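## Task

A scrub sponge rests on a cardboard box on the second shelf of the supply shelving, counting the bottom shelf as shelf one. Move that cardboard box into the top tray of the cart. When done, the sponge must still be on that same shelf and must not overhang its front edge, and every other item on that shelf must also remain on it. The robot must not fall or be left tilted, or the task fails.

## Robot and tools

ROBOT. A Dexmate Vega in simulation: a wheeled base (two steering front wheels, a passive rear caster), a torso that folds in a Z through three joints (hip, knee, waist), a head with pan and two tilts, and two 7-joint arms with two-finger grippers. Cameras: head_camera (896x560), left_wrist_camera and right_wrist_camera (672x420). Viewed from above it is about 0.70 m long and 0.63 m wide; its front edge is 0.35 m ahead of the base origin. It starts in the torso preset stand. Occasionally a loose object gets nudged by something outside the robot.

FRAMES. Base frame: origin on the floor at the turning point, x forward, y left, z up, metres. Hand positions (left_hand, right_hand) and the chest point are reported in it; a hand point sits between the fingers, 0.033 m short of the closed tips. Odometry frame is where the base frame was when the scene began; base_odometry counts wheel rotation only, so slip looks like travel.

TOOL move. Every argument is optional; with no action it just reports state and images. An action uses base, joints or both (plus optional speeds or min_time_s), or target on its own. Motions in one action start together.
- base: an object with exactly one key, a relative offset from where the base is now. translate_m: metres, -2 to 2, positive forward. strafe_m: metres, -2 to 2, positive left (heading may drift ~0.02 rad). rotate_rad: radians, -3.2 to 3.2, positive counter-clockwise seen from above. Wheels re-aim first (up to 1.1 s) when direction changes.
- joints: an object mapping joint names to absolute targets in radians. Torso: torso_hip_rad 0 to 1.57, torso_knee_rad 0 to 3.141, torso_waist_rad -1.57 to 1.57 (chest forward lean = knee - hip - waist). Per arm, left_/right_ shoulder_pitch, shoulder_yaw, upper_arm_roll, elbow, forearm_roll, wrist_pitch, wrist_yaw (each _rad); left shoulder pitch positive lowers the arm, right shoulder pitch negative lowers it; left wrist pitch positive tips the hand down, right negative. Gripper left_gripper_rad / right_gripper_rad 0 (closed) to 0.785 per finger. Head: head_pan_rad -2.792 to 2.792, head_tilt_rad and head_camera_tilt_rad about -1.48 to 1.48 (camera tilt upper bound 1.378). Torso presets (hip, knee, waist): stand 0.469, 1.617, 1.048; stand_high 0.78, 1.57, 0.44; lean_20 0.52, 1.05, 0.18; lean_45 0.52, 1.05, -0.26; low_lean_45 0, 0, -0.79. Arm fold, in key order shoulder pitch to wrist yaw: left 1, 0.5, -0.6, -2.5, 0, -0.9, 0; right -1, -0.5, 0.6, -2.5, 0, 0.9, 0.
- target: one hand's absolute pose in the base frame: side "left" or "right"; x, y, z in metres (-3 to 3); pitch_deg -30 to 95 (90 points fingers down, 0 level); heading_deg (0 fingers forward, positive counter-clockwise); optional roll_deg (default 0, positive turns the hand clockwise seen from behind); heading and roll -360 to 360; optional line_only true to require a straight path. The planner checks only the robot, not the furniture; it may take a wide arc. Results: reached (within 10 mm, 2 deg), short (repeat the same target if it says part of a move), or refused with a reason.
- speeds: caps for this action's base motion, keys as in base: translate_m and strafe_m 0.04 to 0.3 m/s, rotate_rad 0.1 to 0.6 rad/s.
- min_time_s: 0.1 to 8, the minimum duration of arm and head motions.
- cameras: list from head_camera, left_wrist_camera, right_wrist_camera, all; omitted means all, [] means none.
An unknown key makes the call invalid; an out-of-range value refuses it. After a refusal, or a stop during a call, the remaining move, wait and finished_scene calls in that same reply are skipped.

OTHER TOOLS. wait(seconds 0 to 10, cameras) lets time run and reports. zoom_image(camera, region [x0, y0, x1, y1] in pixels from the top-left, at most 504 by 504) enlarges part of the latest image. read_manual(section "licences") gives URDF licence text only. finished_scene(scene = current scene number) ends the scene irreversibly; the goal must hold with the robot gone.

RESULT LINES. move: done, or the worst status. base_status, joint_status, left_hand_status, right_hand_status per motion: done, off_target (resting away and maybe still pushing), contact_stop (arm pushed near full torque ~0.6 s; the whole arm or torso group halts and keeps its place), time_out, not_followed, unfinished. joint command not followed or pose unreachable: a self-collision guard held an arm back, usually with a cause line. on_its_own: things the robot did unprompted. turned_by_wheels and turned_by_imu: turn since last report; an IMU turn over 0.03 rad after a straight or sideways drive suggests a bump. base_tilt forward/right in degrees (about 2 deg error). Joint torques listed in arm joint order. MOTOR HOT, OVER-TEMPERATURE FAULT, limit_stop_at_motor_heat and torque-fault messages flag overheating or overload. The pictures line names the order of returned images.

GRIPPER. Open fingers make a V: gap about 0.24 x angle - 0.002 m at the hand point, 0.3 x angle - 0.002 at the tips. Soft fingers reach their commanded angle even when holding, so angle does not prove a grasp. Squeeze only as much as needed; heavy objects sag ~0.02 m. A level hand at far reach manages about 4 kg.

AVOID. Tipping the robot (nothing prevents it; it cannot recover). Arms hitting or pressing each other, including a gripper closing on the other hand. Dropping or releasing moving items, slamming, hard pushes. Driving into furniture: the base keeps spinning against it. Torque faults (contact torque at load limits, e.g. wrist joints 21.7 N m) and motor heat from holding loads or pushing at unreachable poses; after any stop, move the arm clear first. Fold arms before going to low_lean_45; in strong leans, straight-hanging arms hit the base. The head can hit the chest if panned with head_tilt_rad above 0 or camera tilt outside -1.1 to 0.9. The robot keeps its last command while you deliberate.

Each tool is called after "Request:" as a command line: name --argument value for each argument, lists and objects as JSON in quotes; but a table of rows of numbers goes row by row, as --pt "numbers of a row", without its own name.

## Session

Request:
move --joints '{"head_pan_rad": -1.4, "head_camera_tilt_rad": 0.2}' --cameras '["head_camera"]'

Request:
move --joints '{"head_pan_rad": -2.7, "head_camera_tilt_rad": 0.2}' --cameras '["head_camera"]'

Scene clock: 1.60 s.
Joint torques (N m): left_arm=[7.81 0.06 0.73 -3.47 -0.09 -2.94 0.15] | right_arm=[-4.56 -1.28 1.18 -4.33 -0.31 3.41 -0.09]
move: done
base_odometry: x=+0.000 y=+0.000 heading=+0.000
turned_by_wheels: +0.000
turned_by_imu: +0.000
base_tilt: forward=+0.1 right=+0.3
base_status: not commanded
joint_positions: torso_hip_rad=+0.469 torso_knee_rad=+1.617 torso_waist_rad=+1.048 left_shoulder_pitch_rad=+2.207 left_shoulder_yaw_rad=-0.004 left_upper_arm_roll_rad=-0.018 left_elbow_rad=-1.107 left_forearm_roll_rad=-0.008 left_wrist_pitch_rad=-0.518 left_wrist_yaw_rad=+0.011 left_gripper_rad=+0.005 right_shoulder_pitch_rad=-2.186 right_shoulder_yaw_rad=-0.016 right_upper_arm_roll_rad=-0.019 right_elbow_rad=-1.087 right_forearm_roll_rad=-0.017 right_wrist_pitch_rad=+0.491 right_wrist_yaw_rad=+0.011 right_gripper_rad=+0.005 head_pan_rad=-1.399 head_tilt_rad=+0.000 head_camera_tilt_rad=+0.199
joint_status: all done
chest: x=-0.0111 y=+0.0000 z=+1.4155 quat_wxyz=(+0.999, +0.000, +0.050, +0.000) (m; base frame)
left_hand: x=+0.2019 y=+0.2451 z=+0.6135 quat_wxyz=(+0.430, -0.012, +0.902, +0.013) pitch_deg=+39.0 heading_deg=+2.4 roll_deg=+0.9 back=up (m; base frame)
right_hand: x=+0.2001 y=-0.2164 z=+0.6013 quat_wxyz=(+0.418, -0.022, +0.908, +0.011) pitch_deg=+40.6 heading_deg=+2.8 roll_deg=+0.1 back=up (m; base frame)
pictures: head_camera
camera_calibration:
head_camera: T_world_to_cam=[[-0.976935, -0.178638, 0.116988, -0.221333], [-0.150525, 0.187518, -0.970659, 1.47399], [0.151459, -0.965881, -0.210083, 0.284828], [0, 0, 0, 1]] pos_world=[-0.0374948, -0.0408297, 1.51648]

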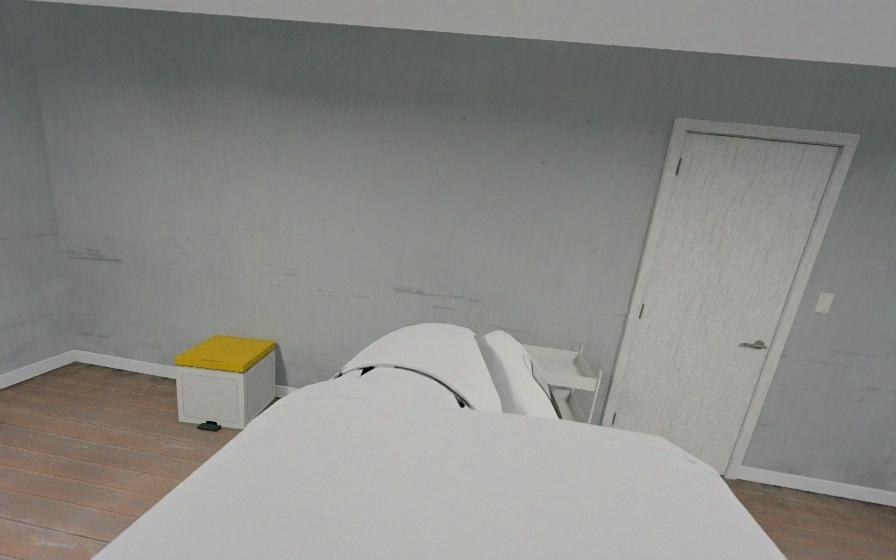

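Scene clock: 3.13 s.
Joint torques (N m): left_arm=[7.64 0.33 1 -4.42 -0.09 -2.88 0.18] | right_arm=[-4.32 -1.38 1.02 -5.33 0 2.28 0.03]
move: done
base_odometry: x=+0.000 y=+0.000 heading=+0.000
turned_by_wheels: +0.000
turned_by_imu: +0.000
base_tilt: forward=+0.2 right=+0.2
base_status: not commanded
joint_positions: torso_hip_rad=+0.469 torso_knee_rad=+1.617 torso_waist_rad=+1.048 left_shoulder_pitch_rad=+2.207 left_shoulder_yaw_rad=-0.004 left_upper_arm_roll_rad=-0.018 left_elbow_rad=-1.107 left_forearm_roll_rad=-0.008 left_wrist_pitch_rad=-0.518 left_wrist_yaw_rad=+0.011 left_gripper_rad=+0.005 right_shoulder_pitch_rad=-2.186 right_shoulder_yaw_rad=-0.016 right_upper_arm_roll_rad=-0.019 right_elbow_rad=-1.087 right_forearm_roll_rad=-0.017 right_wrist_pitch_rad=+0.491 right_wrist_yaw_rad=+0.011 right_gripper_rad=+0.005 head_pan_rad=-2.699 head_tilt_rad=+0.000 head_camera_tilt_rad=+0.199
joint_status: all done
chest: x=-0.0111 y=+0.0000 z=+1.4155 quat_wxyz=(+0.999, +0.000, +0.050, +0.000) (m; base frame)
left_hand: x=+0.2019 y=+0.2451 z=+0.6135 quat_wxyz=(+0.430, -0.012, +0.902, +0.013) pitch_deg=+39.0 heading_deg=+2.4 roll_deg=+0.9 back=up (m; base frame)
right_hand: x=+0.2001 y=-0.2164 z=+0.6013 quat_wxyz=(+0.418, -0.022, +0.908, +0.011) pitch_deg=+40.6 heading_deg=+2.8 roll_deg=+0.1 back=up (m; base frame)
pictures: head_camera
camera_calibration:
head_camera: T_world_to_cam=[[-0.431275, 0.900079, 0.0621324, -0.0973049], [0.0677109, 0.100962, -0.992583, 1.5235], [-0.899676, -0.423869, -0.104487, 0.0460497], [0, 0, 0, 1]] pos_world=[-0.103693, -0.0467143, 1.52306]

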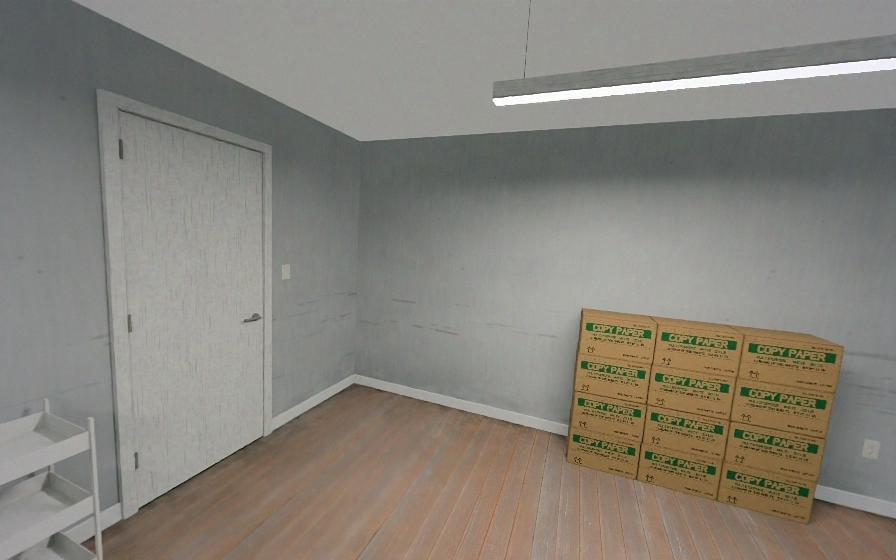

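Request:
move --joints '{"head_pan_rad": -0.3, "head_camera_tilt_rad": 0.3}' --cameras '["head_camera"]'

Scene clock: 5.77 s.
Joint torques (N m): left_arm=[6.65 0.85 1.03 -3.57 -0.07 -3.04 0.2] | right_arm=[-6.17 -1.43 1.12 -3.3 0.21 2.81 -0.15]
move: done
base_odometry: x=+0.000 y=+0.000 heading=+0.000
turned_by_wheels: +0.000
turned_by_imu: +0.001
base_tilt: forward=+0.2 right=+0.3
base_status: not commanded
joint_positions: torso_hip_rad=+0.469 torso_knee_rad=+1.617 torso_waist_rad=+1.048 left_shoulder_pitch_rad=+2.207 left_shoulder_yaw_rad=-0.004 left_upper_arm_roll_rad=-0.018 left_elbow_rad=-1.107 left_forearm_roll_rad=-0.008 left_wrist_pitch_rad=-0.518 left_wrist_yaw_rad=+0.011 left_gripper_rad=+0.005 right_shoulder_pitch_rad=-2.186 right_shoulder_yaw_rad=-0.016 right_upper_arm_roll_rad=-0.019 right_elbow_rad=-1.087 right_forearm_roll_rad=-0.017 right_wrist_pitch_rad=+0.491 right_wrist_yaw_rad=+0.011 right_gripper_rad=+0.005 head_pan_rad=-0.301 head_tilt_rad=+0.000 head_camera_tilt_rad=+0.299
joint_status: all done
chest: x=-0.0111 y=+0.0000 z=+1.4155 quat_wxyz=(+0.999, +0.000, +0.050, +0.000) (m; base frame)
left_hand: x=+0.2019 y=+0.2451 z=+0.6135 quat_wxyz=(+0.430, -0.012, +0.902, +0.013) pitch_deg=+39.0 heading_deg=+2.4 roll_deg=+0.9 back=up (m; base frame)
right_hand: x=+0.2001 y=-0.2164 z=+0.6013 quat_wxyz=(+0.418, -0.022, +0.908, +0.011) pitch_deg=+40.6 heading_deg=+2.8 roll_deg=+0.1 back=up (m; base frame)
pictures: head_camera
camera_calibration:
head_camera: T_world_to_cam=[[-0.283302, -0.957909, 0.046371, -0.0624145], [-0.377736, 0.067011, -0.923485, 1.38619], [0.881507, -0.279141, -0.380821, 0.595097], [0, 0, 0, 1]] pos_world=[-0.0186499, 0.0134384, 1.50965]

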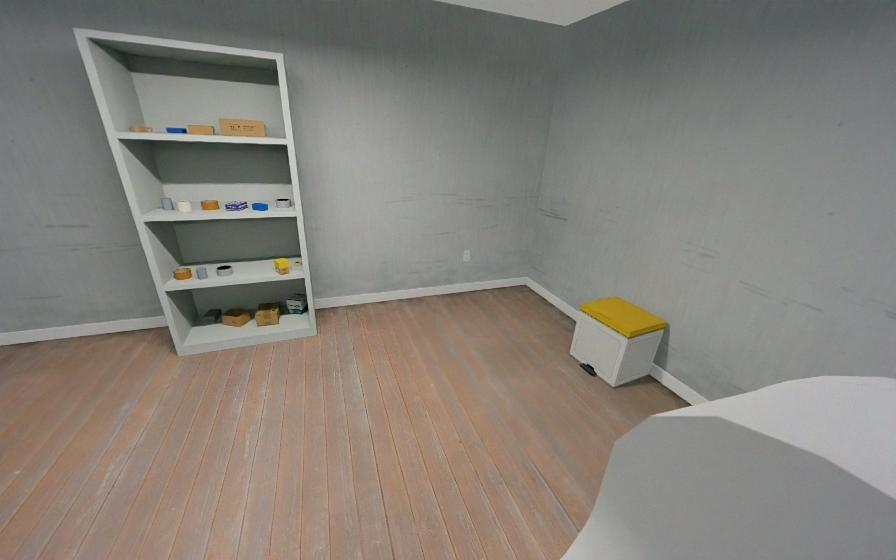

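Request:
move --base '{"rotate_rad": 0.436}' --joints '{"head_pan_rad": 0.0, "head_camera_tilt_rad": 0.0,"right_shoulder_pitch_rad":-1.769,"right_shoulder_yaw_rad":-0.818,"right_upper_arm_roll_rad":0.1,"right_elbow_rad":-2.2,"right_forearm_roll_rad":1.0,"right_wrist_pitch_rad":-0.7,"right_wrist_yaw_rad":-0.4,"right_gripper_rad":0.46}' --cameras '[]'

Request:
move --base '{"translate_m": 1.61}' --joints '{"torso_hip_rad":0.3,"torso_knee_rad":1.1,"torso_waist_rad":0.0,"right_shoulder_pitch_rad":-0.889,"right_shoulder_yaw_rad":-0.764,"right_upper_arm_roll_rad":-0.006,"right_elbow_rad":-2.015,"right_forearm_roll_rad":0.921,"right_wrist_pitch_rad":-0.671,"right_wrist_yaw_rad":-0.306}' --cameras '[]'

Request:
move --base '{"rotate_rad": -0.37}' --cameras '["head_camera","right_wrist_camera"]'

Scene clock: 12.70 s.
Joint torques (N m): left_arm=[7.29 0.81 0.89 -4.33 -0.04 -2.88 0.03] | right_arm=[14.13 -8.63 9.18 -10.8 -0.24 3.11 -0.41]
move: done
base_odometry: x=+0.001 y=+0.000 heading=+0.436
turned_by_wheels: +0.436
turned_by_imu: +0.425
base_tilt: forward=+0.2 right=+0.4
base_status: done
joint_positions: torso_hip_rad=+0.469 torso_knee_rad=+1.617 torso_waist_rad=+1.048 left_shoulder_pitch_rad=+2.207 left_shoulder_yaw_rad=-0.004 left_upper_arm_roll_rad=-0.018 left_elbow_rad=-1.107 left_forearm_roll_rad=-0.008 left_wrist_pitch_rad=-0.518 left_wrist_yaw_rad=+0.011 left_gripper_rad=+0.005 right_shoulder_pitch_rad=-1.772 right_shoulder_yaw_rad=-0.814 right_upper_arm_roll_rad=+0.099 right_elbow_rad=-2.194 right_forearm_roll_rad=+0.995 right_wrist_pitch_rad=-0.695 right_wrist_yaw_rad=-0.398 right_gripper_rad=+0.460 head_pan_rad=-0.001 head_tilt_rad=+0.000 head_camera_tilt_rad=+0.001
joint_status: all done
chest: x=-0.0111 y=+0.0000 z=+1.4155 quat_wxyz=(+0.999, +0.000, +0.050, +0.000) (m; base frame)
left_hand: x=+0.2019 y=+0.2451 z=+0.6135 quat_wxyz=(+0.430, -0.012, +0.902, +0.013) pitch_deg=+39.0 heading_deg=+2.4 roll_deg=+0.9 back=up (m; base frame)
right_hand: x=+0.5930 y=-0.3156 z=+1.0073 quat_wxyz=(+0.503, -0.038, +0.863, +0.006) pitch_deg=+29.6 heading_deg=+3.2 roll_deg=-1.8 back=up (m; base frame)
pictures: none
No camera images: "cameras" was empty.

Scene clock: 19.97 s.
Joint torques (N m): left_arm=[22.1 0.31 0.7 2.26 -0.12 -1.13 0.02] | right_arm=[16.66 -5.33 4.21 -6.07 -0.66 2.94 0.17]
move: done
base_odometry: x=+1.461 y=+0.678 heading=+0.436
turned_by_wheels: +0.001
turned_by_imu: -0.006
base_tilt: forward=+0.2 right=+0.3
base_status: done
joint_positions: torso_hip_rad=+0.300 torso_knee_rad=+1.100 torso_waist_rad=+0.000 left_shoulder_pitch_rad=+2.206 left_shoulder_yaw_rad=-0.004 left_upper_arm_roll_rad=-0.018 left_elbow_rad=-1.108 left_forearm_roll_rad=-0.008 left_wrist_pitch_rad=-0.519 left_wrist_yaw_rad=+0.011 left_gripper_rad=+0.005 right_shoulder_pitch_rad=-0.889 right_shoulder_yaw_rad=-0.764 right_upper_arm_roll_rad=-0.006 right_elbow_rad=-2.015 right_forearm_roll_rad=+0.921 right_wrist_pitch_rad=-0.671 right_wrist_yaw_rad=-0.306 right_gripper_rad=+0.460 head_pan_rad=-0.001 head_tilt_rad=+0.000 head_camera_tilt_rad=+0.001
joint_status: all done
chest: x=+0.1838 y=+0.0000 z=+1.2110 quat_wxyz=(+0.921, +0.000, +0.390, +0.000) (m; base frame)
left_hand: x=-0.1697 y=+0.2451 z=+0.4605 quat_wxyz=(+0.095, -0.007, +0.995, +0.016) pitch_deg=+78.9 heading_deg=+9.8 roll_deg=+9.1 (m; base frame)
right_hand: x=+0.8407 y=-0.3202 z=+0.7980 quat_wxyz=(+0.514, -0.030, +0.857, +0.018) pitch_deg=+28.1 heading_deg=+4.0 roll_deg=+0.0 back=up (m; base frame)
pictures: none
No camera images: "cameras" was empty.

Scene clock: 22.33 s.
Joint torques (N m): left_arm=[24.64 0.77 1.16 2.33 -0.16 -1.01 0.15] | right_arm=[16.67 -5.71 5.11 -5.99 -0.29 3.48 0.07]
move: done
base_odometry: x=+1.461 y=+0.678 heading=+0.067
turned_by_wheels: -0.370
turned_by_imu: -0.357
base_tilt: forward=+0.2 right=+0.3
base_status: done
joint_positions: torso_hip_rad=+0.300 torso_knee_rad=+1.100 torso_waist_rad=+0.000 left_shoulder_pitch_rad=+2.206 left_shoulder_yaw_rad=-0.004 left_upper_arm_roll_rad=-0.018 left_elbow_rad=-1.108 left_forearm_roll_rad=-0.008 left_wrist_pitch_rad=-0.519 left_wrist_yaw_rad=+0.011 left_gripper_rad=+0.005 right_shoulder_pitch_rad=-0.889 right_shoulder_yaw_rad=-0.764 right_upper_arm_roll_rad=-0.006 right_elbow_rad=-2.015 right_forearm_roll_rad=+0.921 right_wrist_pitch_rad=-0.671 right_wrist_yaw_rad=-0.306 right_gripper_rad=+0.460 head_pan_rad=-0.001 head_tilt_rad=+0.000 head_camera_tilt_rad=+0.001
joint_status: not commanded
chest: x=+0.1838 y=+0.0000 z=+1.2110 quat_wxyz=(+0.921, +0.000, +0.390, +0.000) (m; base frame)
left_hand: x=-0.1697 y=+0.2451 z=+0.4605 quat_wxyz=(+0.095, -0.007, +0.995, +0.016) pitch_deg=+78.9 heading_deg=+9.8 roll_deg=+9.1 (m; base frame)
right_hand: x=+0.8407 y=-0.3201 z=+0.7980 quat_wxyz=(+0.514, -0.030, +0.857, +0.018) pitch_deg=+28.1 heading_deg=+4.0 roll_deg=+0.0 back=up (m; base frame)
pictures: head_camera, right_wrist_camera
camera_calibration:
head_camera: T_world_to_cam=[[0.0170272, -0.999792, 0.0112536, 0.0108525], [-0.714898, -0.0200425, -0.698942, 1.08483], [0.699022, 0.00385582, -0.71509, 0.772342], [0, 0, 0, 1]] pos_world=[0.235472, 0.0296148, 1.3104]
right_wrist_camera: T_world_to_cam=[[0.0330272, -0.99877, 0.0369754, -0.384877], [-0.59825, -0.0493917, -0.799786, 1.17683], [0.800629, 0.00429417, -0.599145, -0.0386037], [0, 0, 0, 1]] pos_world=[0.747658, -0.326112, 0.932316]

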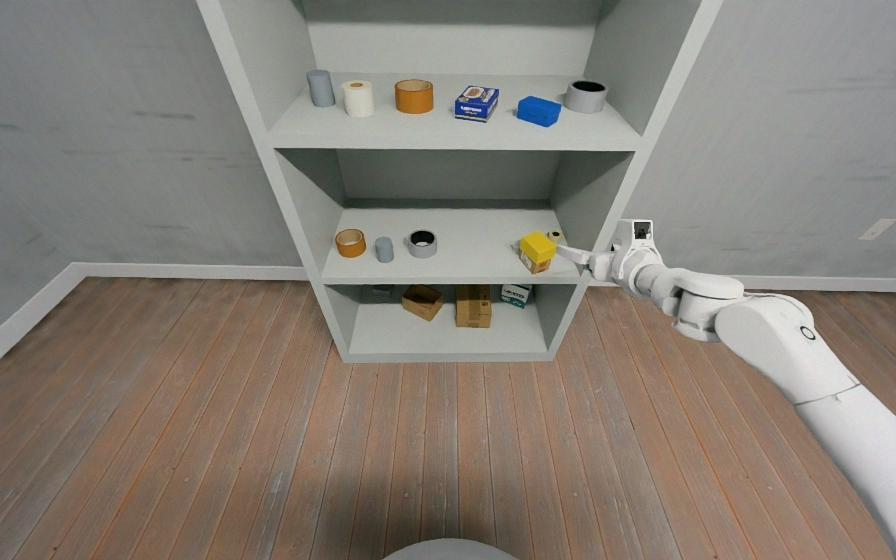

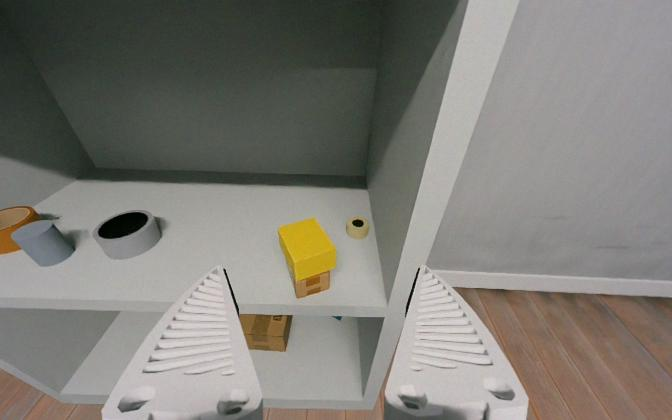

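Request:
move --target '{"side":"right","x":0.65,"y":-0.335,"z":0.70,"pitch_deg":35,"heading_deg":25}' --cameras '[]'

Request:
move --base '{"translate_m": 0.30}' --joints '{"head_camera_tilt_rad":0.1}' --cameras '["head_camera","right_wrist_camera"]'

Request:
zoom_image --camera "right_wrist_camera" --region '[200, 130, 460, 330]'

Scene clock: 28.13 s.
Joint torques (N m): left_arm=[24.16 0.99 0.8 2.4 -0.12 -0.69 0.17] | right_arm=[-0.99 -8.16 10.37 -3.76 -0.07 3.61 0.03]
move: done
base_odometry: x=+1.461 y=+0.678 heading=+0.067
turned_by_wheels: +0.000
turned_by_imu: +0.001
base_tilt: forward=+0.2 right=+0.3
base_status: not commanded
joint_positions: torso_hip_rad=+0.300 torso_knee_rad=+1.100 torso_waist_rad=+0.000 left_shoulder_pitch_rad=+2.206 left_shoulder_yaw_rad=-0.004 left_upper_arm_roll_rad=-0.018 left_elbow_rad=-1.108 left_forearm_roll_rad=-0.008 left_wrist_pitch_rad=-0.519 left_wrist_yaw_rad=+0.011 left_gripper_rad=+0.005 right_shoulder_pitch_rad=-1.586 right_shoulder_yaw_rad=-0.947 right_upper_arm_roll_rad=+0.331 right_elbow_rad=-1.977 right_forearm_roll_rad=+0.767 right_wrist_pitch_rad=-0.275 right_wrist_yaw_rad=+0.274 right_gripper_rad=+0.460 head_pan_rad=-0.001 head_tilt_rad=+0.000 head_camera_tilt_rad=+0.001
joint_status: not commanded
chest: x=+0.1838 y=+0.0000 z=+1.2110 quat_wxyz=(+0.921, +0.000, +0.390, +0.000) (m; base frame)
left_hand: x=-0.1697 y=+0.2451 z=+0.4605 quat_wxyz=(+0.095, -0.007, +0.995, +0.016) pitch_deg=+78.9 heading_deg=+9.8 roll_deg=+9.1 (m; base frame)
right_hand: x=+0.6518 y=-0.3349 z=+0.7005 quat_wxyz=(+0.451, -0.190, +0.866, +0.099) pitch_deg=+34.9 heading_deg=+24.8 roll_deg=+0.0 back=up (m; base frame)
right_hand_status: reached (straight line, planned for 2.5 s): 2 mm and 0.2 deg off.
pictures: none
No camera images: "cameras" was empty.

Scene clock: 30.97 s.
Joint torques (N m): left_arm=[23.89 0.34 0.97 2.61 -0.15 -0.42 0.13] | right_arm=[-2.33 -8.22 10.69 -4.8 0.46 2.17 0.28]
move: done
base_odometry: x=+1.761 y=+0.697 heading=+0.066
turned_by_wheels: -0.001
turned_by_imu: -0.003
base_tilt: forward=+0.1 right=+0.3
base_status: done
joint_positions: torso_hip_rad=+0.300 torso_knee_rad=+1.100 torso_waist_rad=+0.000 left_shoulder_pitch_rad=+2.206 left_shoulder_yaw_rad=-0.004 left_upper_arm_roll_rad=-0.018 left_elbow_rad=-1.108 left_forearm_roll_rad=-0.008 left_wrist_pitch_rad=-0.519 left_wrist_yaw_rad=+0.011 left_gripper_rad=+0.005 right_shoulder_pitch_rad=-1.591 right_shoulder_yaw_rad=-0.948 right_upper_arm_roll_rad=+0.333 right_elbow_rad=-1.976 right_forearm_roll_rad=+0.765 right_wrist_pitch_rad=-0.271 right_wrist_yaw_rad=+0.280 right_gripper_rad=+0.460 head_pan_rad=-0.001 head_tilt_rad=+0.000 head_camera_tilt_rad=+0.099
joint_status: all done
chest: x=+0.1838 y=+0.0000 z=+1.2110 quat_wxyz=(+0.921, +0.000, +0.390, +0.000) (m; base frame)
left_hand: x=-0.1696 y=+0.2451 z=+0.4605 quat_wxyz=(+0.095, -0.007, +0.995, +0.016) pitch_deg=+78.9 heading_deg=+9.8 roll_deg=+9.1 (m; base frame)
right_hand: x=+0.6498 y=-0.3348 z=+0.6997 quat_wxyz=(+0.451, -0.192, +0.866, +0.100) pitch_deg=+35.0 heading_deg=+25.0 roll_deg=+0.0 back=up (m; base frame)
pictures: head_camera, right_wrist_camera
camera_calibration:
head_camera: T_world_to_cam=[[0.0179752, -0.999794, 0.00945976, 0.0130313], [-0.780264, -0.0199431, -0.625133, 1.00001], [0.625192, 0.00385578, -0.780461, 0.870592], [0, 0, 0, 1]] pos_world=[0.235747, 0.0296151, 1.30448]
right_wrist_camera: T_world_to_cam=[[0.393554, -0.918377, 0.0412124, -0.599946], [-0.624186, -0.299859, -0.72144, 0.861536], [0.674912, 0.258202, -0.691249, 0.286552], [0, 0, 0, 1]] pos_world=[0.580473, -0.366626, 0.844351]

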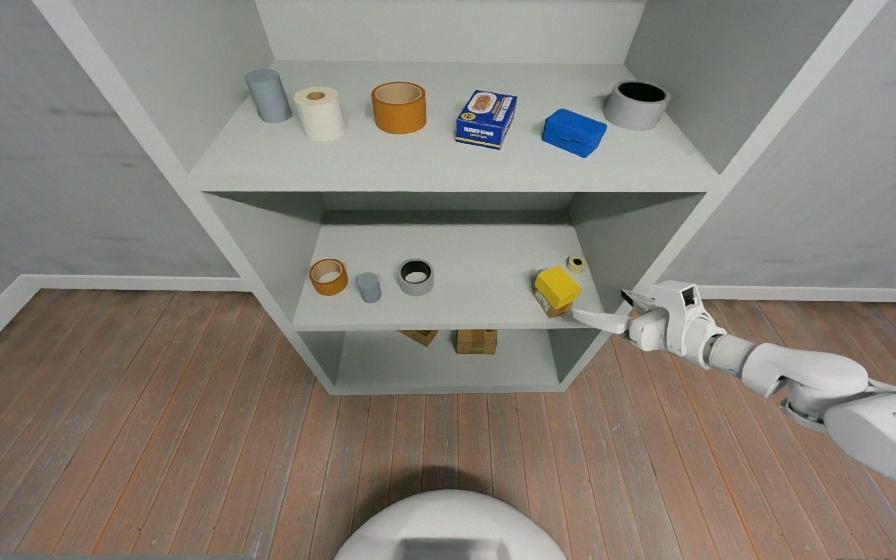

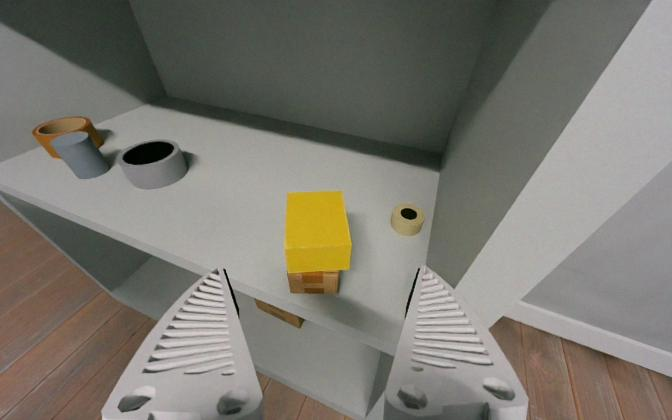

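Scaled by 1.938 from the camera's 672x420 image, which has a finer 960x600 frame.

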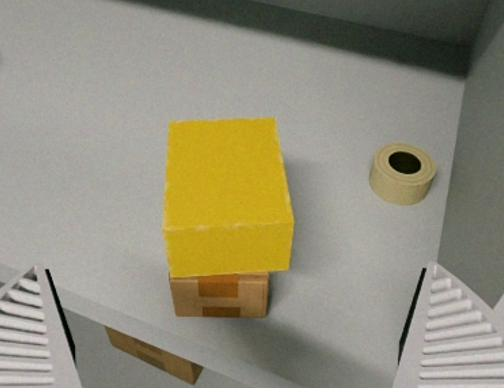

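Request:
move --target '{"side":"right","x":0.772,"y":-0.271,"z":0.602,"pitch_deg":35,"heading_deg":27}' --cameras '["right_wrist_camera"]'

Request:
move --joints '{"right_gripper_rad":0.21}' --cameras '["right_wrist_camera"]'

Request:
move --target '{"side":"right","x":0.772,"y":-0.26,"z":0.64,"pitch_deg":35,"heading_deg":24}' --cameras '["right_wrist_camera"]'

Scene clock: 36.40 s.
Joint torques (N m): left_arm=[24.67 0.72 0.74 2.64 -0.2 -0.95 0.15] | right_arm=[13.96 -5.68 3.79 -3.87 0.21 2.33 -0.02]
move: done
base_odometry: x=+1.761 y=+0.697 heading=+0.066
turned_by_wheels: +0.000
turned_by_imu: +0.001
base_tilt: forward=+0.1 right=+0.3
base_status: not commanded
joint_positions: torso_hip_rad=+0.300 torso_knee_rad=+1.100 torso_waist_rad=+0.000 left_shoulder_pitch_rad=+2.206 left_shoulder_yaw_rad=-0.004 left_upper_arm_roll_rad=-0.018 left_elbow_rad=-1.108 left_forearm_roll_rad=-0.008 left_wrist_pitch_rad=-0.519 left_wrist_yaw_rad=+0.011 left_gripper_rad=+0.005 right_shoulder_pitch_rad=-0.866 right_shoulder_yaw_rad=-0.785 right_upper_arm_roll_rad=-0.285 right_elbow_rad=-1.483 right_forearm_roll_rad=+0.576 right_wrist_pitch_rad=-0.224 right_wrist_yaw_rad=+0.311 right_gripper_rad=+0.460 head_pan_rad=-0.001 head_tilt_rad=+0.000 head_camera_tilt_rad=+0.099
joint_status: not commanded
chest: x=+0.1838 y=+0.0000 z=+1.2110 quat_wxyz=(+0.921, +0.000, +0.390, +0.000) (m; base frame)
left_hand: x=-0.1696 y=+0.2451 z=+0.4605 quat_wxyz=(+0.095, -0.007, +0.995, +0.016) pitch_deg=+78.9 heading_deg=+9.8 roll_deg=+9.1 (m; base frame)
right_hand: x=+0.7708 y=-0.2720 z=+0.6024 quat_wxyz=(+0.449, -0.206, +0.863, +0.108) pitch_deg=+35.0 heading_deg=+26.9 roll_deg=+0.0 back=up (m; base frame)
right_hand_status: reached (straight line, planned for 2.6 s): 2 mm and 0.1 deg off.
pictures: right_wrist_camera
camera_calibration:
right_wrist_camera: T_world_to_cam=[[0.424148, -0.904649, 0.0413357, -0.605804], [-0.613631, -0.320673, -0.721544, 0.871935], [0.666, 0.280677, -0.691133, 0.134374], [0, 0, 0, 1]] pos_world=[0.702504, -0.30615, 0.747051]

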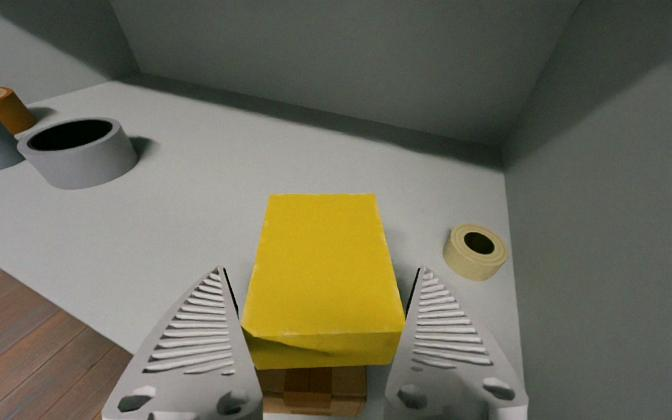

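Scene clock: 37.17 s.
Joint torques (N m): left_arm=[24.55 0.73 0.92 3.2 -0.2 -0.67 -0.04] | right_arm=[16.4 -6.88 3.18 -5.24 -0.06 1.98 -0.07]
move: done
base_odometry: x=+1.761 y=+0.697 heading=+0.066
turned_by_wheels: +0.000
turned_by_imu: +0.000
base_tilt: forward=+0.2 right=+0.3
base_status: not commanded
joint_positions: torso_hip_rad=+0.300 torso_knee_rad=+1.100 torso_waist_rad=+0.000 left_shoulder_pitch_rad=+2.206 left_shoulder_yaw_rad=-0.004 left_upper_arm_roll_rad=-0.018 left_elbow_rad=-1.108 left_forearm_roll_rad=-0.008 left_wrist_pitch_rad=-0.519 left_wrist_yaw_rad=+0.011 left_gripper_rad=+0.005 right_shoulder_pitch_rad=-0.862 right_shoulder_yaw_rad=-0.783 right_upper_arm_roll_rad=-0.289 right_elbow_rad=-1.479 right_forearm_roll_rad=+0.574 right_wrist_pitch_rad=-0.224 right_wrist_yaw_rad=+0.312 right_gripper_rad=+0.211 head_pan_rad=-0.001 head_tilt_rad=+0.000 head_camera_tilt_rad=+0.099
joint_status: all done
chest: x=+0.1838 y=+0.0000 z=+1.2110 quat_wxyz=(+0.921, +0.000, +0.390, +0.000) (m; base frame)
left_hand: x=-0.1696 y=+0.2451 z=+0.4605 quat_wxyz=(+0.095, -0.007, +0.995, +0.016) pitch_deg=+78.9 heading_deg=+9.8 roll_deg=+9.1 (m; base frame)
right_hand: x=+0.7716 y=-0.2713 z=+0.6020 quat_wxyz=(+0.449, -0.207, +0.863, +0.108) pitch_deg=+35.0 heading_deg=+27.0 roll_deg=+0.0 back=up (m; base frame)
pictures: right_wrist_camera
camera_calibration:
right_wrist_camera: T_world_to_cam=[[0.424949, -0.904269, 0.0414314, -0.606008], [-0.613406, -0.321317, -0.721449, 0.871864], [0.665696, 0.281165, -0.691227, 0.13373], [0, 0, 0, 1]] pos_world=[0.703305, -0.30545, 0.746551]

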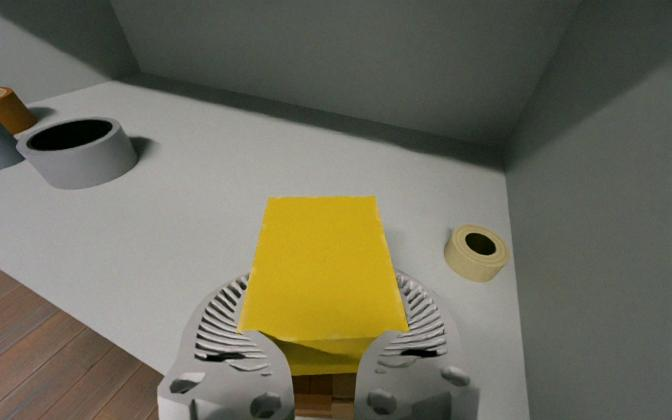

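Scene clock: 39.60 s.
Joint torques (N m): left_arm=[24.33 -0.14 0.84 2.77 -0.17 -1.08 0.21] | right_arm=[3.65 -8.91 9.34 -10.72 0.32 2.97 -0.31]
move: done
base_odometry: x=+1.761 y=+0.697 heading=+0.066
turned_by_wheels: +0.000
turned_by_imu: +0.001
base_tilt: forward=+0.2 right=+0.3
base_status: not commanded
joint_positions: torso_hip_rad=+0.300 torso_knee_rad=+1.100 torso_waist_rad=+0.000 left_shoulder_pitch_rad=+2.206 left_shoulder_yaw_rad=-0.004 left_upper_arm_roll_rad=-0.018 left_elbow_rad=-1.108 left_forearm_roll_rad=-0.008 left_wrist_pitch_rad=-0.519 left_wrist_yaw_rad=+0.011 left_gripper_rad=+0.005 right_shoulder_pitch_rad=-0.932 right_shoulder_yaw_rad=-0.811 right_upper_arm_roll_rad=-0.218 right_elbow_rad=-1.691 right_forearm_roll_rad=+0.643 right_wrist_pitch_rad=-0.372 right_wrist_yaw_rad=+0.184 right_gripper_rad=+0.211 head_pan_rad=-0.001 head_tilt_rad=+0.000 head_camera_tilt_rad=+0.099
joint_status: not commanded
chest: x=+0.1838 y=+0.0000 z=+1.2110 quat_wxyz=(+0.921, +0.000, +0.390, +0.000) (m; base frame)
left_hand: x=-0.1696 y=+0.2451 z=+0.4605 quat_wxyz=(+0.095, -0.007, +0.995, +0.016) pitch_deg=+78.9 heading_deg=+9.8 roll_deg=+9.1 (m; base frame)
right_hand: x=+0.7719 y=-0.2603 z=+0.6386 quat_wxyz=(+0.451, -0.185, +0.868, +0.096) pitch_deg=+35.0 heading_deg=+24.1 roll_deg=+0.0 back=up (m; base frame)
right_hand_status: reached (straight line, planned for 1.0 s): 1 mm and 0.1 deg off.
pictures: right_wrist_camera
camera_calibration:
right_wrist_camera: T_world_to_cam=[[0.378425, -0.924715, 0.0411877, -0.567041], [-0.629176, -0.289607, -0.721294, 0.922393], [0.67892, 0.247041, -0.691403, 0.136794], [0, 0, 0, 1]] pos_world=[0.702058, -0.291014, 0.783251]

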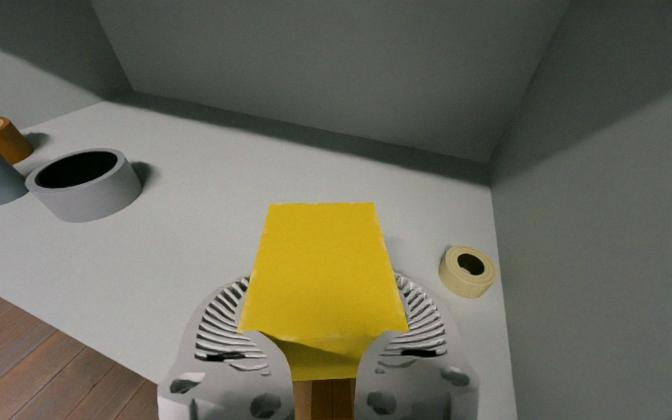

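Request:
move --target '{"side":"right","x":0.80,"y":-0.07,"z":0.60,"pitch_deg":35,"heading_deg":14}' --cameras '[]'

Request:
move --target '{"side":"right","x":0.80,"y":-0.07,"z":0.554,"pitch_deg":35,"heading_deg":14}' --cameras '["right_wrist_camera"]'

Scene clock: 43.47 s.
Joint torques (N m): left_arm=[25.21 0.45 1.15 3.27 -0.19 -0.77 0.25] | right_arm=[16.89 2.93 1.45 -7.51 -0.65 2.34 -0.39]
move: done
base_odometry: x=+1.761 y=+0.697 heading=+0.066
turned_by_wheels: +0.000
turned_by_imu: +0.001
base_tilt: forward=+0.1 right=+0.3
base_status: not commanded
joint_positions: torso_hip_rad=+0.300 torso_knee_rad=+1.100 torso_waist_rad=+0.000 left_shoulder_pitch_rad=+2.206 left_shoulder_yaw_rad=-0.004 left_upper_arm_roll_rad=-0.018 left_elbow_rad=-1.108 left_forearm_roll_rad=-0.008 left_wrist_pitch_rad=-0.519 left_wrist_yaw_rad=+0.011 left_gripper_rad=+0.005 right_shoulder_pitch_rad=-0.751 right_shoulder_yaw_rad=-0.335 right_upper_arm_roll_rad=-0.526 right_elbow_rad=-1.617 right_forearm_roll_rad=+0.474 right_wrist_pitch_rad=-0.483 right_wrist_yaw_rad=-0.303 right_gripper_rad=+0.211 head_pan_rad=-0.001 head_tilt_rad=+0.000 head_camera_tilt_rad=+0.099
joint_status: not commanded
chest: x=+0.1838 y=+0.0000 z=+1.2110 quat_wxyz=(+0.921, +0.000, +0.390, +0.000) (m; base frame)
left_hand: x=-0.1696 y=+0.2451 z=+0.4605 quat_wxyz=(+0.095, -0.007, +0.995, +0.016) pitch_deg=+78.9 heading_deg=+9.8 roll_deg=+9.1 (m; base frame)
right_hand: x=+0.7994 y=-0.0725 z=+0.5995 quat_wxyz=(+0.458, -0.109, +0.881, +0.057) pitch_deg=+35.1 heading_deg=+14.1 roll_deg=+0.0 back=up (m; base frame)
right_hand_status: reached (straight line, planned for 2.0 s): 3 mm and 0.1 deg off.
pictures: none
No camera images: "cameras" was empty.

Scene clock: 45.93 s.
Joint torques (N m): left_arm=[24.71 1.03 0.88 3.08 -0.17 -0.83 0.06] | right_arm=[13.6 3.75 -0.87 1.21 0.18 -0.98 0.28]
move: done
base_odometry: x=+1.761 y=+0.697 heading=+0.066
turned_by_wheels: +0.000
turned_by_imu: +0.000
base_tilt: forward=+0.2 right=+0.3
base_status: not commanded
joint_positions: torso_hip_rad=+0.300 torso_knee_rad=+1.100 torso_waist_rad=+0.000 left_shoulder_pitch_rad=+2.206 left_shoulder_yaw_rad=-0.004 left_upper_arm_roll_rad=-0.018 left_elbow_rad=-1.108 left_forearm_roll_rad=-0.008 left_wrist_pitch_rad=-0.519 left_wrist_yaw_rad=+0.011 left_gripper_rad=+0.005 right_shoulder_pitch_rad=-0.715 right_shoulder_yaw_rad=-0.284 right_upper_arm_roll_rad=-0.567 right_elbow_rad=-1.397 right_forearm_roll_rad=+0.431 right_wrist_pitch_rad=-0.320 right_wrist_yaw_rad=-0.256 right_gripper_rad=+0.211 head_pan_rad=-0.001 head_tilt_rad=+0.000 head_camera_tilt_rad=+0.099
joint_status: not commanded
chest: x=+0.1834 y=+0.0000 z=+1.2112 quat_wxyz=(+0.921, +0.000, +0.389, +0.000) (m; base frame)
left_hand: x=-0.1696 y=+0.2451 z=+0.4604 quat_wxyz=(+0.095, -0.007, +0.995, +0.016) pitch_deg=+78.9 heading_deg=+9.8 roll_deg=+9.0 (m; base frame)
right_hand: x=+0.8003 y=-0.0701 z=+0.5560 quat_wxyz=(+0.459, -0.108, +0.880, +0.056) pitch_deg=+34.9 heading_deg=+14.0 roll_deg=+0.0 back=up (m; base frame)
right_hand_status: reached (straight line, planned for 1.0 s): 2 mm and 0.1 deg off.
pictures: right_wrist_camera
camera_calibration:
right_wrist_camera: T_world_to_cam=[[0.210506, -0.976715, 0.0414136, -0.267912], [-0.668603, -0.174748, -0.722795, 0.976151], [0.713202, 0.124464, -0.68982, -0.0234891], [0, 0, 0, 1]] pos_world=[0.725807, -0.0881698, 0.700449]

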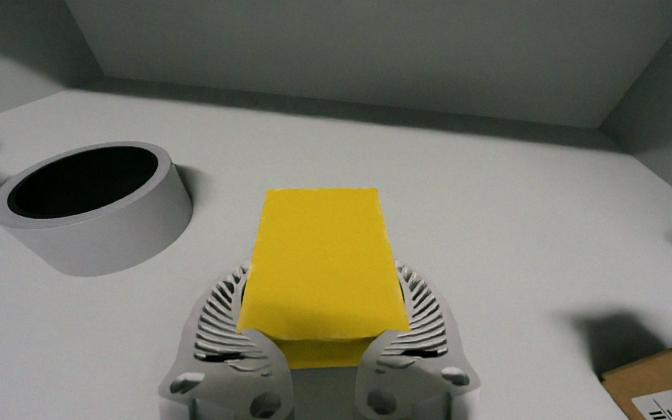

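Request:
move --joints '{"right_gripper_rad":0.46}' --cameras '[]'

Request:
move --target '{"side":"right","x":0.70,"y":-0.095,"z":0.63,"pitch_deg":35,"heading_deg":14}' --cameras '[]'

Request:
move --target '{"side":"right","x":0.665,"y":-0.322,"z":0.63,"pitch_deg":35,"heading_deg":24}' --cameras '["head_camera","right_wrist_camera"]'

Request:
zoom_image --camera "right_wrist_camera" --region '[200, 130, 460, 330]'

Scene clock: 47.20 s.
Joint torques (N m): left_arm=[24.36 -0.69 0.63 2.72 -0.16 -1.17 0.17] | right_arm=[11.43 1.4 -1.42 -2.5 0.02 -0.17 0.09]
move: done
base_odometry: x=+1.761 y=+0.697 heading=+0.066
turned_by_wheels: +0.000
turned_by_imu: +0.000
base_tilt: forward=+0.2 right=+0.3
base_status: not commanded
joint_positions: torso_hip_rad=+0.300 torso_knee_rad=+1.100 torso_waist_rad=+0.000 left_shoulder_pitch_rad=+2.206 left_shoulder_yaw_rad=-0.004 left_upper_arm_roll_rad=-0.018 left_elbow_rad=-1.108 left_forearm_roll_rad=-0.008 left_wrist_pitch_rad=-0.519 left_wrist_yaw_rad=+0.011 left_gripper_rad=+0.005 right_shoulder_pitch_rad=-0.714 right_shoulder_yaw_rad=-0.283 right_upper_arm_roll_rad=-0.568 right_elbow_rad=-1.391 right_forearm_roll_rad=+0.430 right_wrist_pitch_rad=-0.316 right_wrist_yaw_rad=-0.255 right_gripper_rad=+0.460 head_pan_rad=-0.001 head_tilt_rad=+0.000 head_camera_tilt_rad=+0.099
joint_status: all done
chest: x=+0.1834 y=+0.0000 z=+1.2112 quat_wxyz=(+0.921, +0.000, +0.389, +0.000) (m; base frame)
left_hand: x=-0.1696 y=+0.2451 z=+0.4604 quat_wxyz=(+0.095, -0.007, +0.995, +0.016) pitch_deg=+78.9 heading_deg=+9.8 roll_deg=+9.0 (m; base frame)
right_hand: x=+0.8003 y=-0.0701 z=+0.5550 quat_wxyz=(+0.459, -0.108, +0.880, +0.056) pitch_deg=+34.9 heading_deg=+14.0 roll_deg=+0.0 back=up (m; base frame)
pictures: none
No camera images: "cameras" was empty.

Scene clock: 51.07 s.
Joint torques (N m): left_arm=[25.36 0.72 0.69 3.45 -0.18 -1.25 0.17] | right_arm=[1.33 -2.07 5.93 -13.03 -0.35 2.69 -0.35]
move: done
base_odometry: x=+1.761 y=+0.697 heading=+0.066
turned_by_wheels: +0.000
turned_by_imu: +0.001
base_tilt: forward=+0.2 right=+0.3
base_status: not commanded
joint_positions: torso_hip_rad=+0.300 torso_knee_rad=+1.100 torso_waist_rad=+0.000 left_shoulder_pitch_rad=+2.206 left_shoulder_yaw_rad=-0.004 left_upper_arm_roll_rad=-0.018 left_elbow_rad=-1.108 left_forearm_roll_rad=-0.008 left_wrist_pitch_rad=-0.519 left_wrist_yaw_rad=+0.011 left_gripper_rad=+0.005 right_shoulder_pitch_rad=-1.057 right_shoulder_yaw_rad=-0.490 right_upper_arm_roll_rad=-0.448 right_elbow_rad=-2.020 right_forearm_roll_rad=+0.512 right_wrist_pitch_rad=-0.536 right_wrist_yaw_rad=-0.394 right_gripper_rad=+0.460 head_pan_rad=-0.001 head_tilt_rad=+0.000 head_camera_tilt_rad=+0.099
joint_status: not commanded
chest: x=+0.1836 y=+0.0000 z=+1.2111 quat_wxyz=(+0.921, +0.000, +0.389, +0.000) (m; base frame)
left_hand: x=-0.1696 y=+0.2451 z=+0.4604 quat_wxyz=(+0.095, -0.007, +0.995, +0.016) pitch_deg=+78.9 heading_deg=+9.8 roll_deg=+9.0 (m; base frame)
right_hand: x=+0.7008 y=-0.0948 z=+0.6285 quat_wxyz=(+0.458, -0.108, +0.881, +0.056) pitch_deg=+35.1 heading_deg=+14.0 roll_deg=+0.0 back=up (m; base frame)
right_hand_status: reached (straight line, planned for 2.3 s): 2 mm and 0.1 deg off.
pictures: none
No camera images: "cameras" was empty.

Scene clock: 54.93 s.
Joint torques (N m): left_arm=[24.1 -0.67 1.27 3.31 -0.13 -1.09 0.13] | right_arm=[-1.88 -8.94 8.67 -4.47 0.45 2.62 0.22]
move: done
base_odometry: x=+1.761 y=+0.697 heading=+0.066
turned_by_wheels: +0.000
turned_by_imu: +0.001
base_tilt: forward=+0.1 right=+0.3
base_status: not commanded
joint_positions: torso_hip_rad=+0.300 torso_knee_rad=+1.100 torso_waist_rad=+0.000 left_shoulder_pitch_rad=+2.206 left_shoulder_yaw_rad=-0.004 left_upper_arm_roll_rad=-0.018 left_elbow_rad=-1.108 left_forearm_roll_rad=-0.008 left_wrist_pitch_rad=-0.519 left_wrist_yaw_rad=+0.011 left_gripper_rad=+0.005 right_shoulder_pitch_rad=-1.367 right_shoulder_yaw_rad=-0.926 right_upper_arm_roll_rad=+0.020 right_elbow_rad=-1.776 right_forearm_roll_rad=+0.701 right_wrist_pitch_rad=-0.145 right_wrist_yaw_rad=+0.226 right_gripper_rad=+0.460 head_pan_rad=-0.001 head_tilt_rad=+0.000 head_camera_tilt_rad=+0.099
joint_status: not commanded
chest: x=+0.1836 y=+0.0000 z=+1.2111 quat_wxyz=(+0.921, +0.000, +0.389, +0.000) (m; base frame)
left_hand: x=-0.1696 y=+0.2451 z=+0.4604 quat_wxyz=(+0.095, -0.007, +0.995, +0.016) pitch_deg=+78.9 heading_deg=+9.8 roll_deg=+9.0 (m; base frame)
right_hand: x=+0.6651 y=-0.3200 z=+0.6293 quat_wxyz=(+0.451, -0.184, +0.868, +0.096) pitch_deg=+35.0 heading_deg=+23.9 roll_deg=+0.0 back=up (m; base frame)
right_hand_status: reached (straight line, planned for 2.3 s): 2 mm and 0.1 deg off.
pictures: head_camera, right_wrist_camera
camera_calibration:
head_camera: T_world_to_cam=[[0.0179727, -0.999794, 0.00946542, 0.013029], [-0.780088, -0.0199436, -0.625352, 1.00008], [0.625412, 0.0038554, -0.780286, 0.870577], [0, 0, 0, 1]] pos_world=[0.235448, 0.0296151, 1.30458]
right_wrist_camera: T_world_to_cam=[[0.375891, -0.925758, 0.0409602, -0.579904], [-0.630139, -0.287768, -0.72119, 0.83233], [0.679434, 0.245278, -0.691526, 0.216811], [0, 0, 0, 1]] pos_world=[0.595156, -0.350512, 0.773951]

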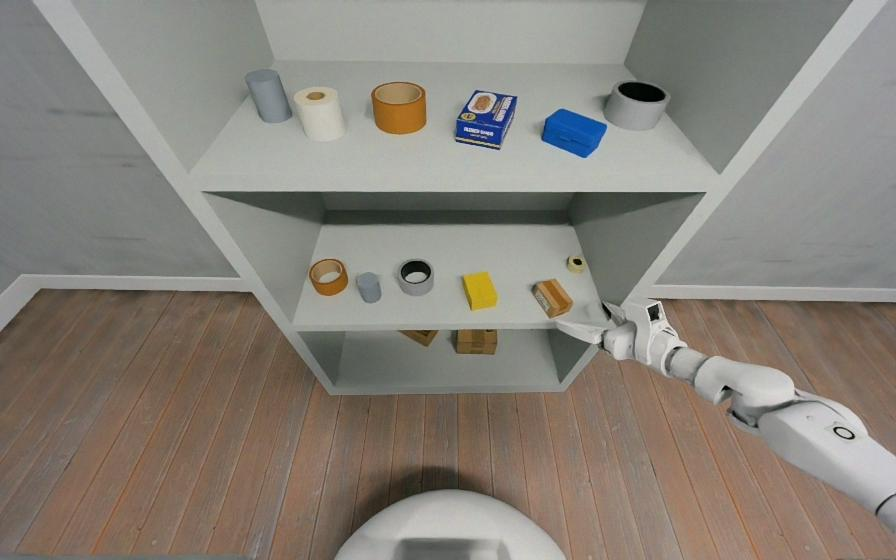

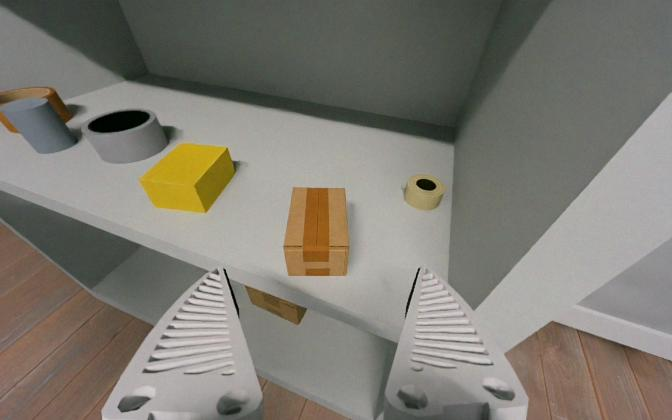

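Scaled by 1.938 from the camera's 672x420 image, which has a finer 960x600 frame.

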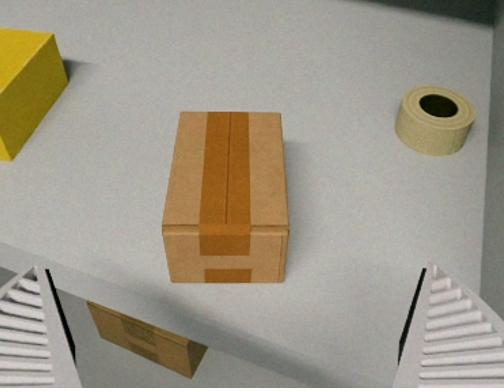

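Request:
move --target '{"side":"right","x":0.772,"y":-0.266,"z":0.560,"pitch_deg":35,"heading_deg":24}' --cameras '["right_wrist_camera"]'

Request:
move --joints '{"right_gripper_rad":0.17}' --cameras '["right_wrist_camera"]'

Request:
move --target '{"side":"right","x":0.75,"y":-0.26,"z":0.66,"pitch_deg":35,"heading_deg":15}' --cameras '["right_wrist_camera"]'

Scene clock: 60.00 s.
Joint torques (N m): left_arm=[24.6 0.27 0.97 3.56 -0.2 -0.63 0.24] | right_arm=[13.13 -2.66 1.33 -3.92 -0.14 1.86 0.55]
move: done
base_odometry: x=+1.761 y=+0.697 heading=+0.066
turned_by_wheels: +0.000
turned_by_imu: +0.001
base_tilt: forward=+0.2 right=+0.3
base_status: not commanded
joint_positions: torso_hip_rad=+0.300 torso_knee_rad=+1.100 torso_waist_rad=+0.000 left_shoulder_pitch_rad=+2.206 left_shoulder_yaw_rad=-0.004 left_upper_arm_roll_rad=-0.018 left_elbow_rad=-1.108 left_forearm_roll_rad=-0.008 left_wrist_pitch_rad=-0.519 left_wrist_yaw_rad=+0.011 left_gripper_rad=+0.005 right_shoulder_pitch_rad=-0.828 right_shoulder_yaw_rad=-0.686 right_upper_arm_roll_rad=-0.344 right_elbow_rad=-1.339 right_forearm_roll_rad=+0.526 right_wrist_pitch_rad=-0.135 right_wrist_yaw_rad=+0.268 right_gripper_rad=+0.460 head_pan_rad=-0.001 head_tilt_rad=+0.000 head_camera_tilt_rad=+0.099
joint_status: not commanded
chest: x=+0.1836 y=+0.0000 z=+1.2111 quat_wxyz=(+0.921, +0.000, +0.389, +0.000) (m; base frame)
left_hand: x=-0.1696 y=+0.2451 z=+0.4604 quat_wxyz=(+0.095, -0.007, +0.995, +0.016) pitch_deg=+78.9 heading_deg=+9.8 roll_deg=+9.0 (m; base frame)
right_hand: x=+0.7708 y=-0.2673 z=+0.5606 quat_wxyz=(+0.452, -0.184, +0.868, +0.096) pitch_deg=+35.0 heading_deg=+23.9 roll_deg=+0.0 back=up (m; base frame)
right_hand_status: reached (straight line, planned for 2.1 s): 2 mm and 0.1 deg off.
pictures: right_wrist_camera
camera_calibration:
right_wrist_camera: T_world_to_cam=[[0.376319, -0.925555, 0.0416254, -0.568663], [-0.629154, -0.28827, -0.721848, 0.863981], [0.680109, 0.245457, -0.690798, 0.0836949], [0, 0, 0, 1]] pos_world=[0.700655, -0.297812, 0.705151]

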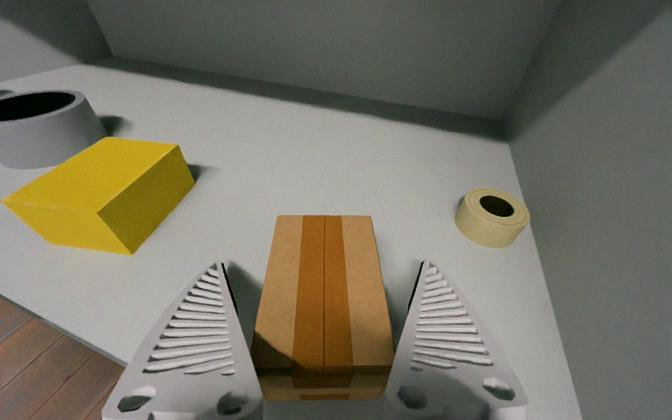

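Scene clock: 60.83 s.
Joint torques (N m): left_arm=[24.4 0.42 1.02 3.37 -0.19 -0.71 0.19] | right_arm=[12.17 -0.49 -2.1 -0.96 -0.23 -1.97 0.76]
move: done
base_odometry: x=+1.761 y=+0.697 heading=+0.066
turned_by_wheels: +0.000
turned_by_imu: +0.000
base_tilt: forward=+0.2 right=+0.3
base_status: not commanded
joint_positions: torso_hip_rad=+0.300 torso_knee_rad=+1.100 torso_waist_rad=+0.000 left_shoulder_pitch_rad=+2.206 left_shoulder_yaw_rad=-0.004 left_upper_arm_roll_rad=-0.018 left_elbow_rad=-1.108 left_forearm_roll_rad=-0.008 left_wrist_pitch_rad=-0.519 left_wrist_yaw_rad=+0.011 left_gripper_rad=+0.005 right_shoulder_pitch_rad=-0.824 right_shoulder_yaw_rad=-0.684 right_upper_arm_roll_rad=-0.347 right_elbow_rad=-1.335 right_forearm_roll_rad=+0.524 right_wrist_pitch_rad=-0.134 right_wrist_yaw_rad=+0.269 right_gripper_rad=+0.171 head_pan_rad=-0.001 head_tilt_rad=+0.000 head_camera_tilt_rad=+0.099
joint_status: all done
chest: x=+0.1835 y=+0.0000 z=+1.2112 quat_wxyz=(+0.921, +0.000, +0.389, +0.000) (m; base frame)
left_hand: x=-0.1696 y=+0.2451 z=+0.4604 quat_wxyz=(+0.095, -0.007, +0.995, +0.016) pitch_deg=+78.9 heading_deg=+9.8 roll_deg=+9.0 (m; base frame)
right_hand: x=+0.7722 y=-0.2665 z=+0.5611 quat_wxyz=(+0.452, -0.184, +0.867, +0.096) pitch_deg=+34.9 heading_deg=+23.9 roll_deg=+0.0 back=up (m; base frame)
pictures: right_wrist_camera
camera_calibration:
right_wrist_camera: T_world_to_cam=[[0.376729, -0.925362, 0.042195, -0.569061], [-0.627786, -0.288545, -0.722929, 0.865037], [0.681147, 0.245859, -0.689632, 0.0814597], [0, 0, 0, 1]] pos_world=[0.701953, -0.297012, 0.705549]

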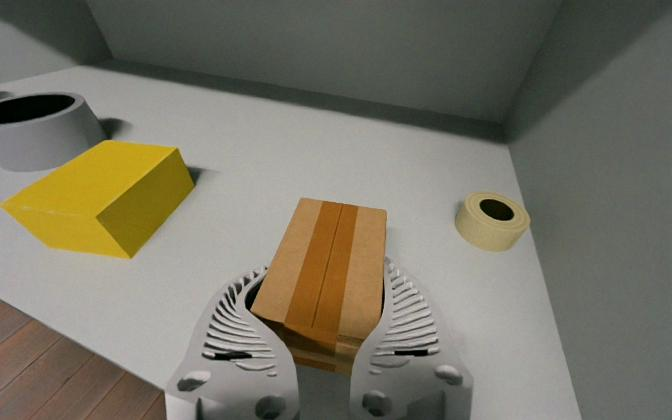

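Scene clock: 64.57 s.
Joint torques (N m): left_arm=[24.14 0.36 1.12 2.8 -0.14 -0.87 0.17] | right_arm=[4.09 -7.82 9.73 -10.62 0.09 2.56 -0.41]
move: done
base_odometry: x=+1.761 y=+0.697 heading=+0.066
turned_by_wheels: +0.000
turned_by_imu: +0.001
base_tilt: forward=+0.2 right=+0.3
base_status: not commanded
joint_positions: torso_hip_rad=+0.300 torso_knee_rad=+1.100 torso_waist_rad=+0.000 left_shoulder_pitch_rad=+2.206 left_shoulder_yaw_rad=-0.004 left_upper_arm_roll_rad=-0.018 left_elbow_rad=-1.108 left_forearm_roll_rad=-0.008 left_wrist_pitch_rad=-0.519 left_wrist_yaw_rad=+0.011 left_gripper_rad=+0.005 right_shoulder_pitch_rad=-1.075 right_shoulder_yaw_rad=-0.763 right_upper_arm_roll_rad=-0.129 right_elbow_rad=-1.922 right_forearm_roll_rad=+0.715 right_wrist_pitch_rad=-0.489 right_wrist_yaw_rad=-0.079 right_gripper_rad=+0.171 head_pan_rad=-0.001 head_tilt_rad=+0.000 head_camera_tilt_rad=+0.099
joint_status: not commanded
chest: x=+0.1837 y=+0.0000 z=+1.2111 quat_wxyz=(+0.921, +0.000, +0.389, +0.000) (m; base frame)
left_hand: x=-0.1696 y=+0.2451 z=+0.4604 quat_wxyz=(+0.095, -0.007, +0.995, +0.016) pitch_deg=+78.9 heading_deg=+9.8 roll_deg=+9.0 (m; base frame)
right_hand: x=+0.7502 y=-0.2601 z=+0.6582 quat_wxyz=(+0.457, -0.116, +0.880, +0.061) pitch_deg=+35.1 heading_deg=+15.1 roll_deg=+0.0 back=up (m; base frame)
right_hand_status: reached (straight line, planned for 2.2 s): 2 mm and 0.1 deg off.
pictures: right_wrist_camera
camera_calibration:
right_wrist_camera: T_world_to_cam=[[0.229282, -0.972496, 0.0410003, -0.459809], [-0.667009, -0.187657, -0.721029, 0.977614], [0.708892, 0.137971, -0.69169, 0.114374], [0, 0, 0, 1]] pos_world=[0.676425, -0.279487, 0.802851]

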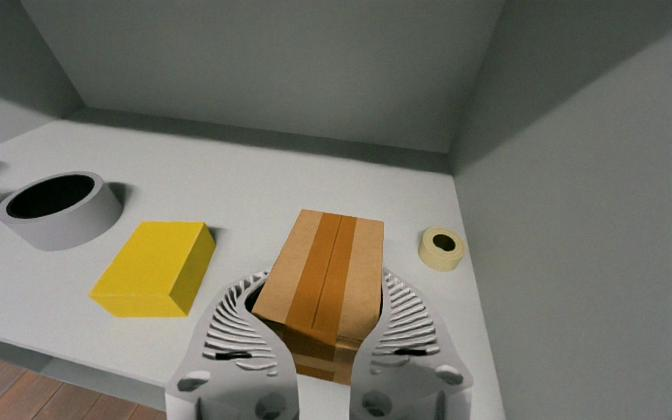

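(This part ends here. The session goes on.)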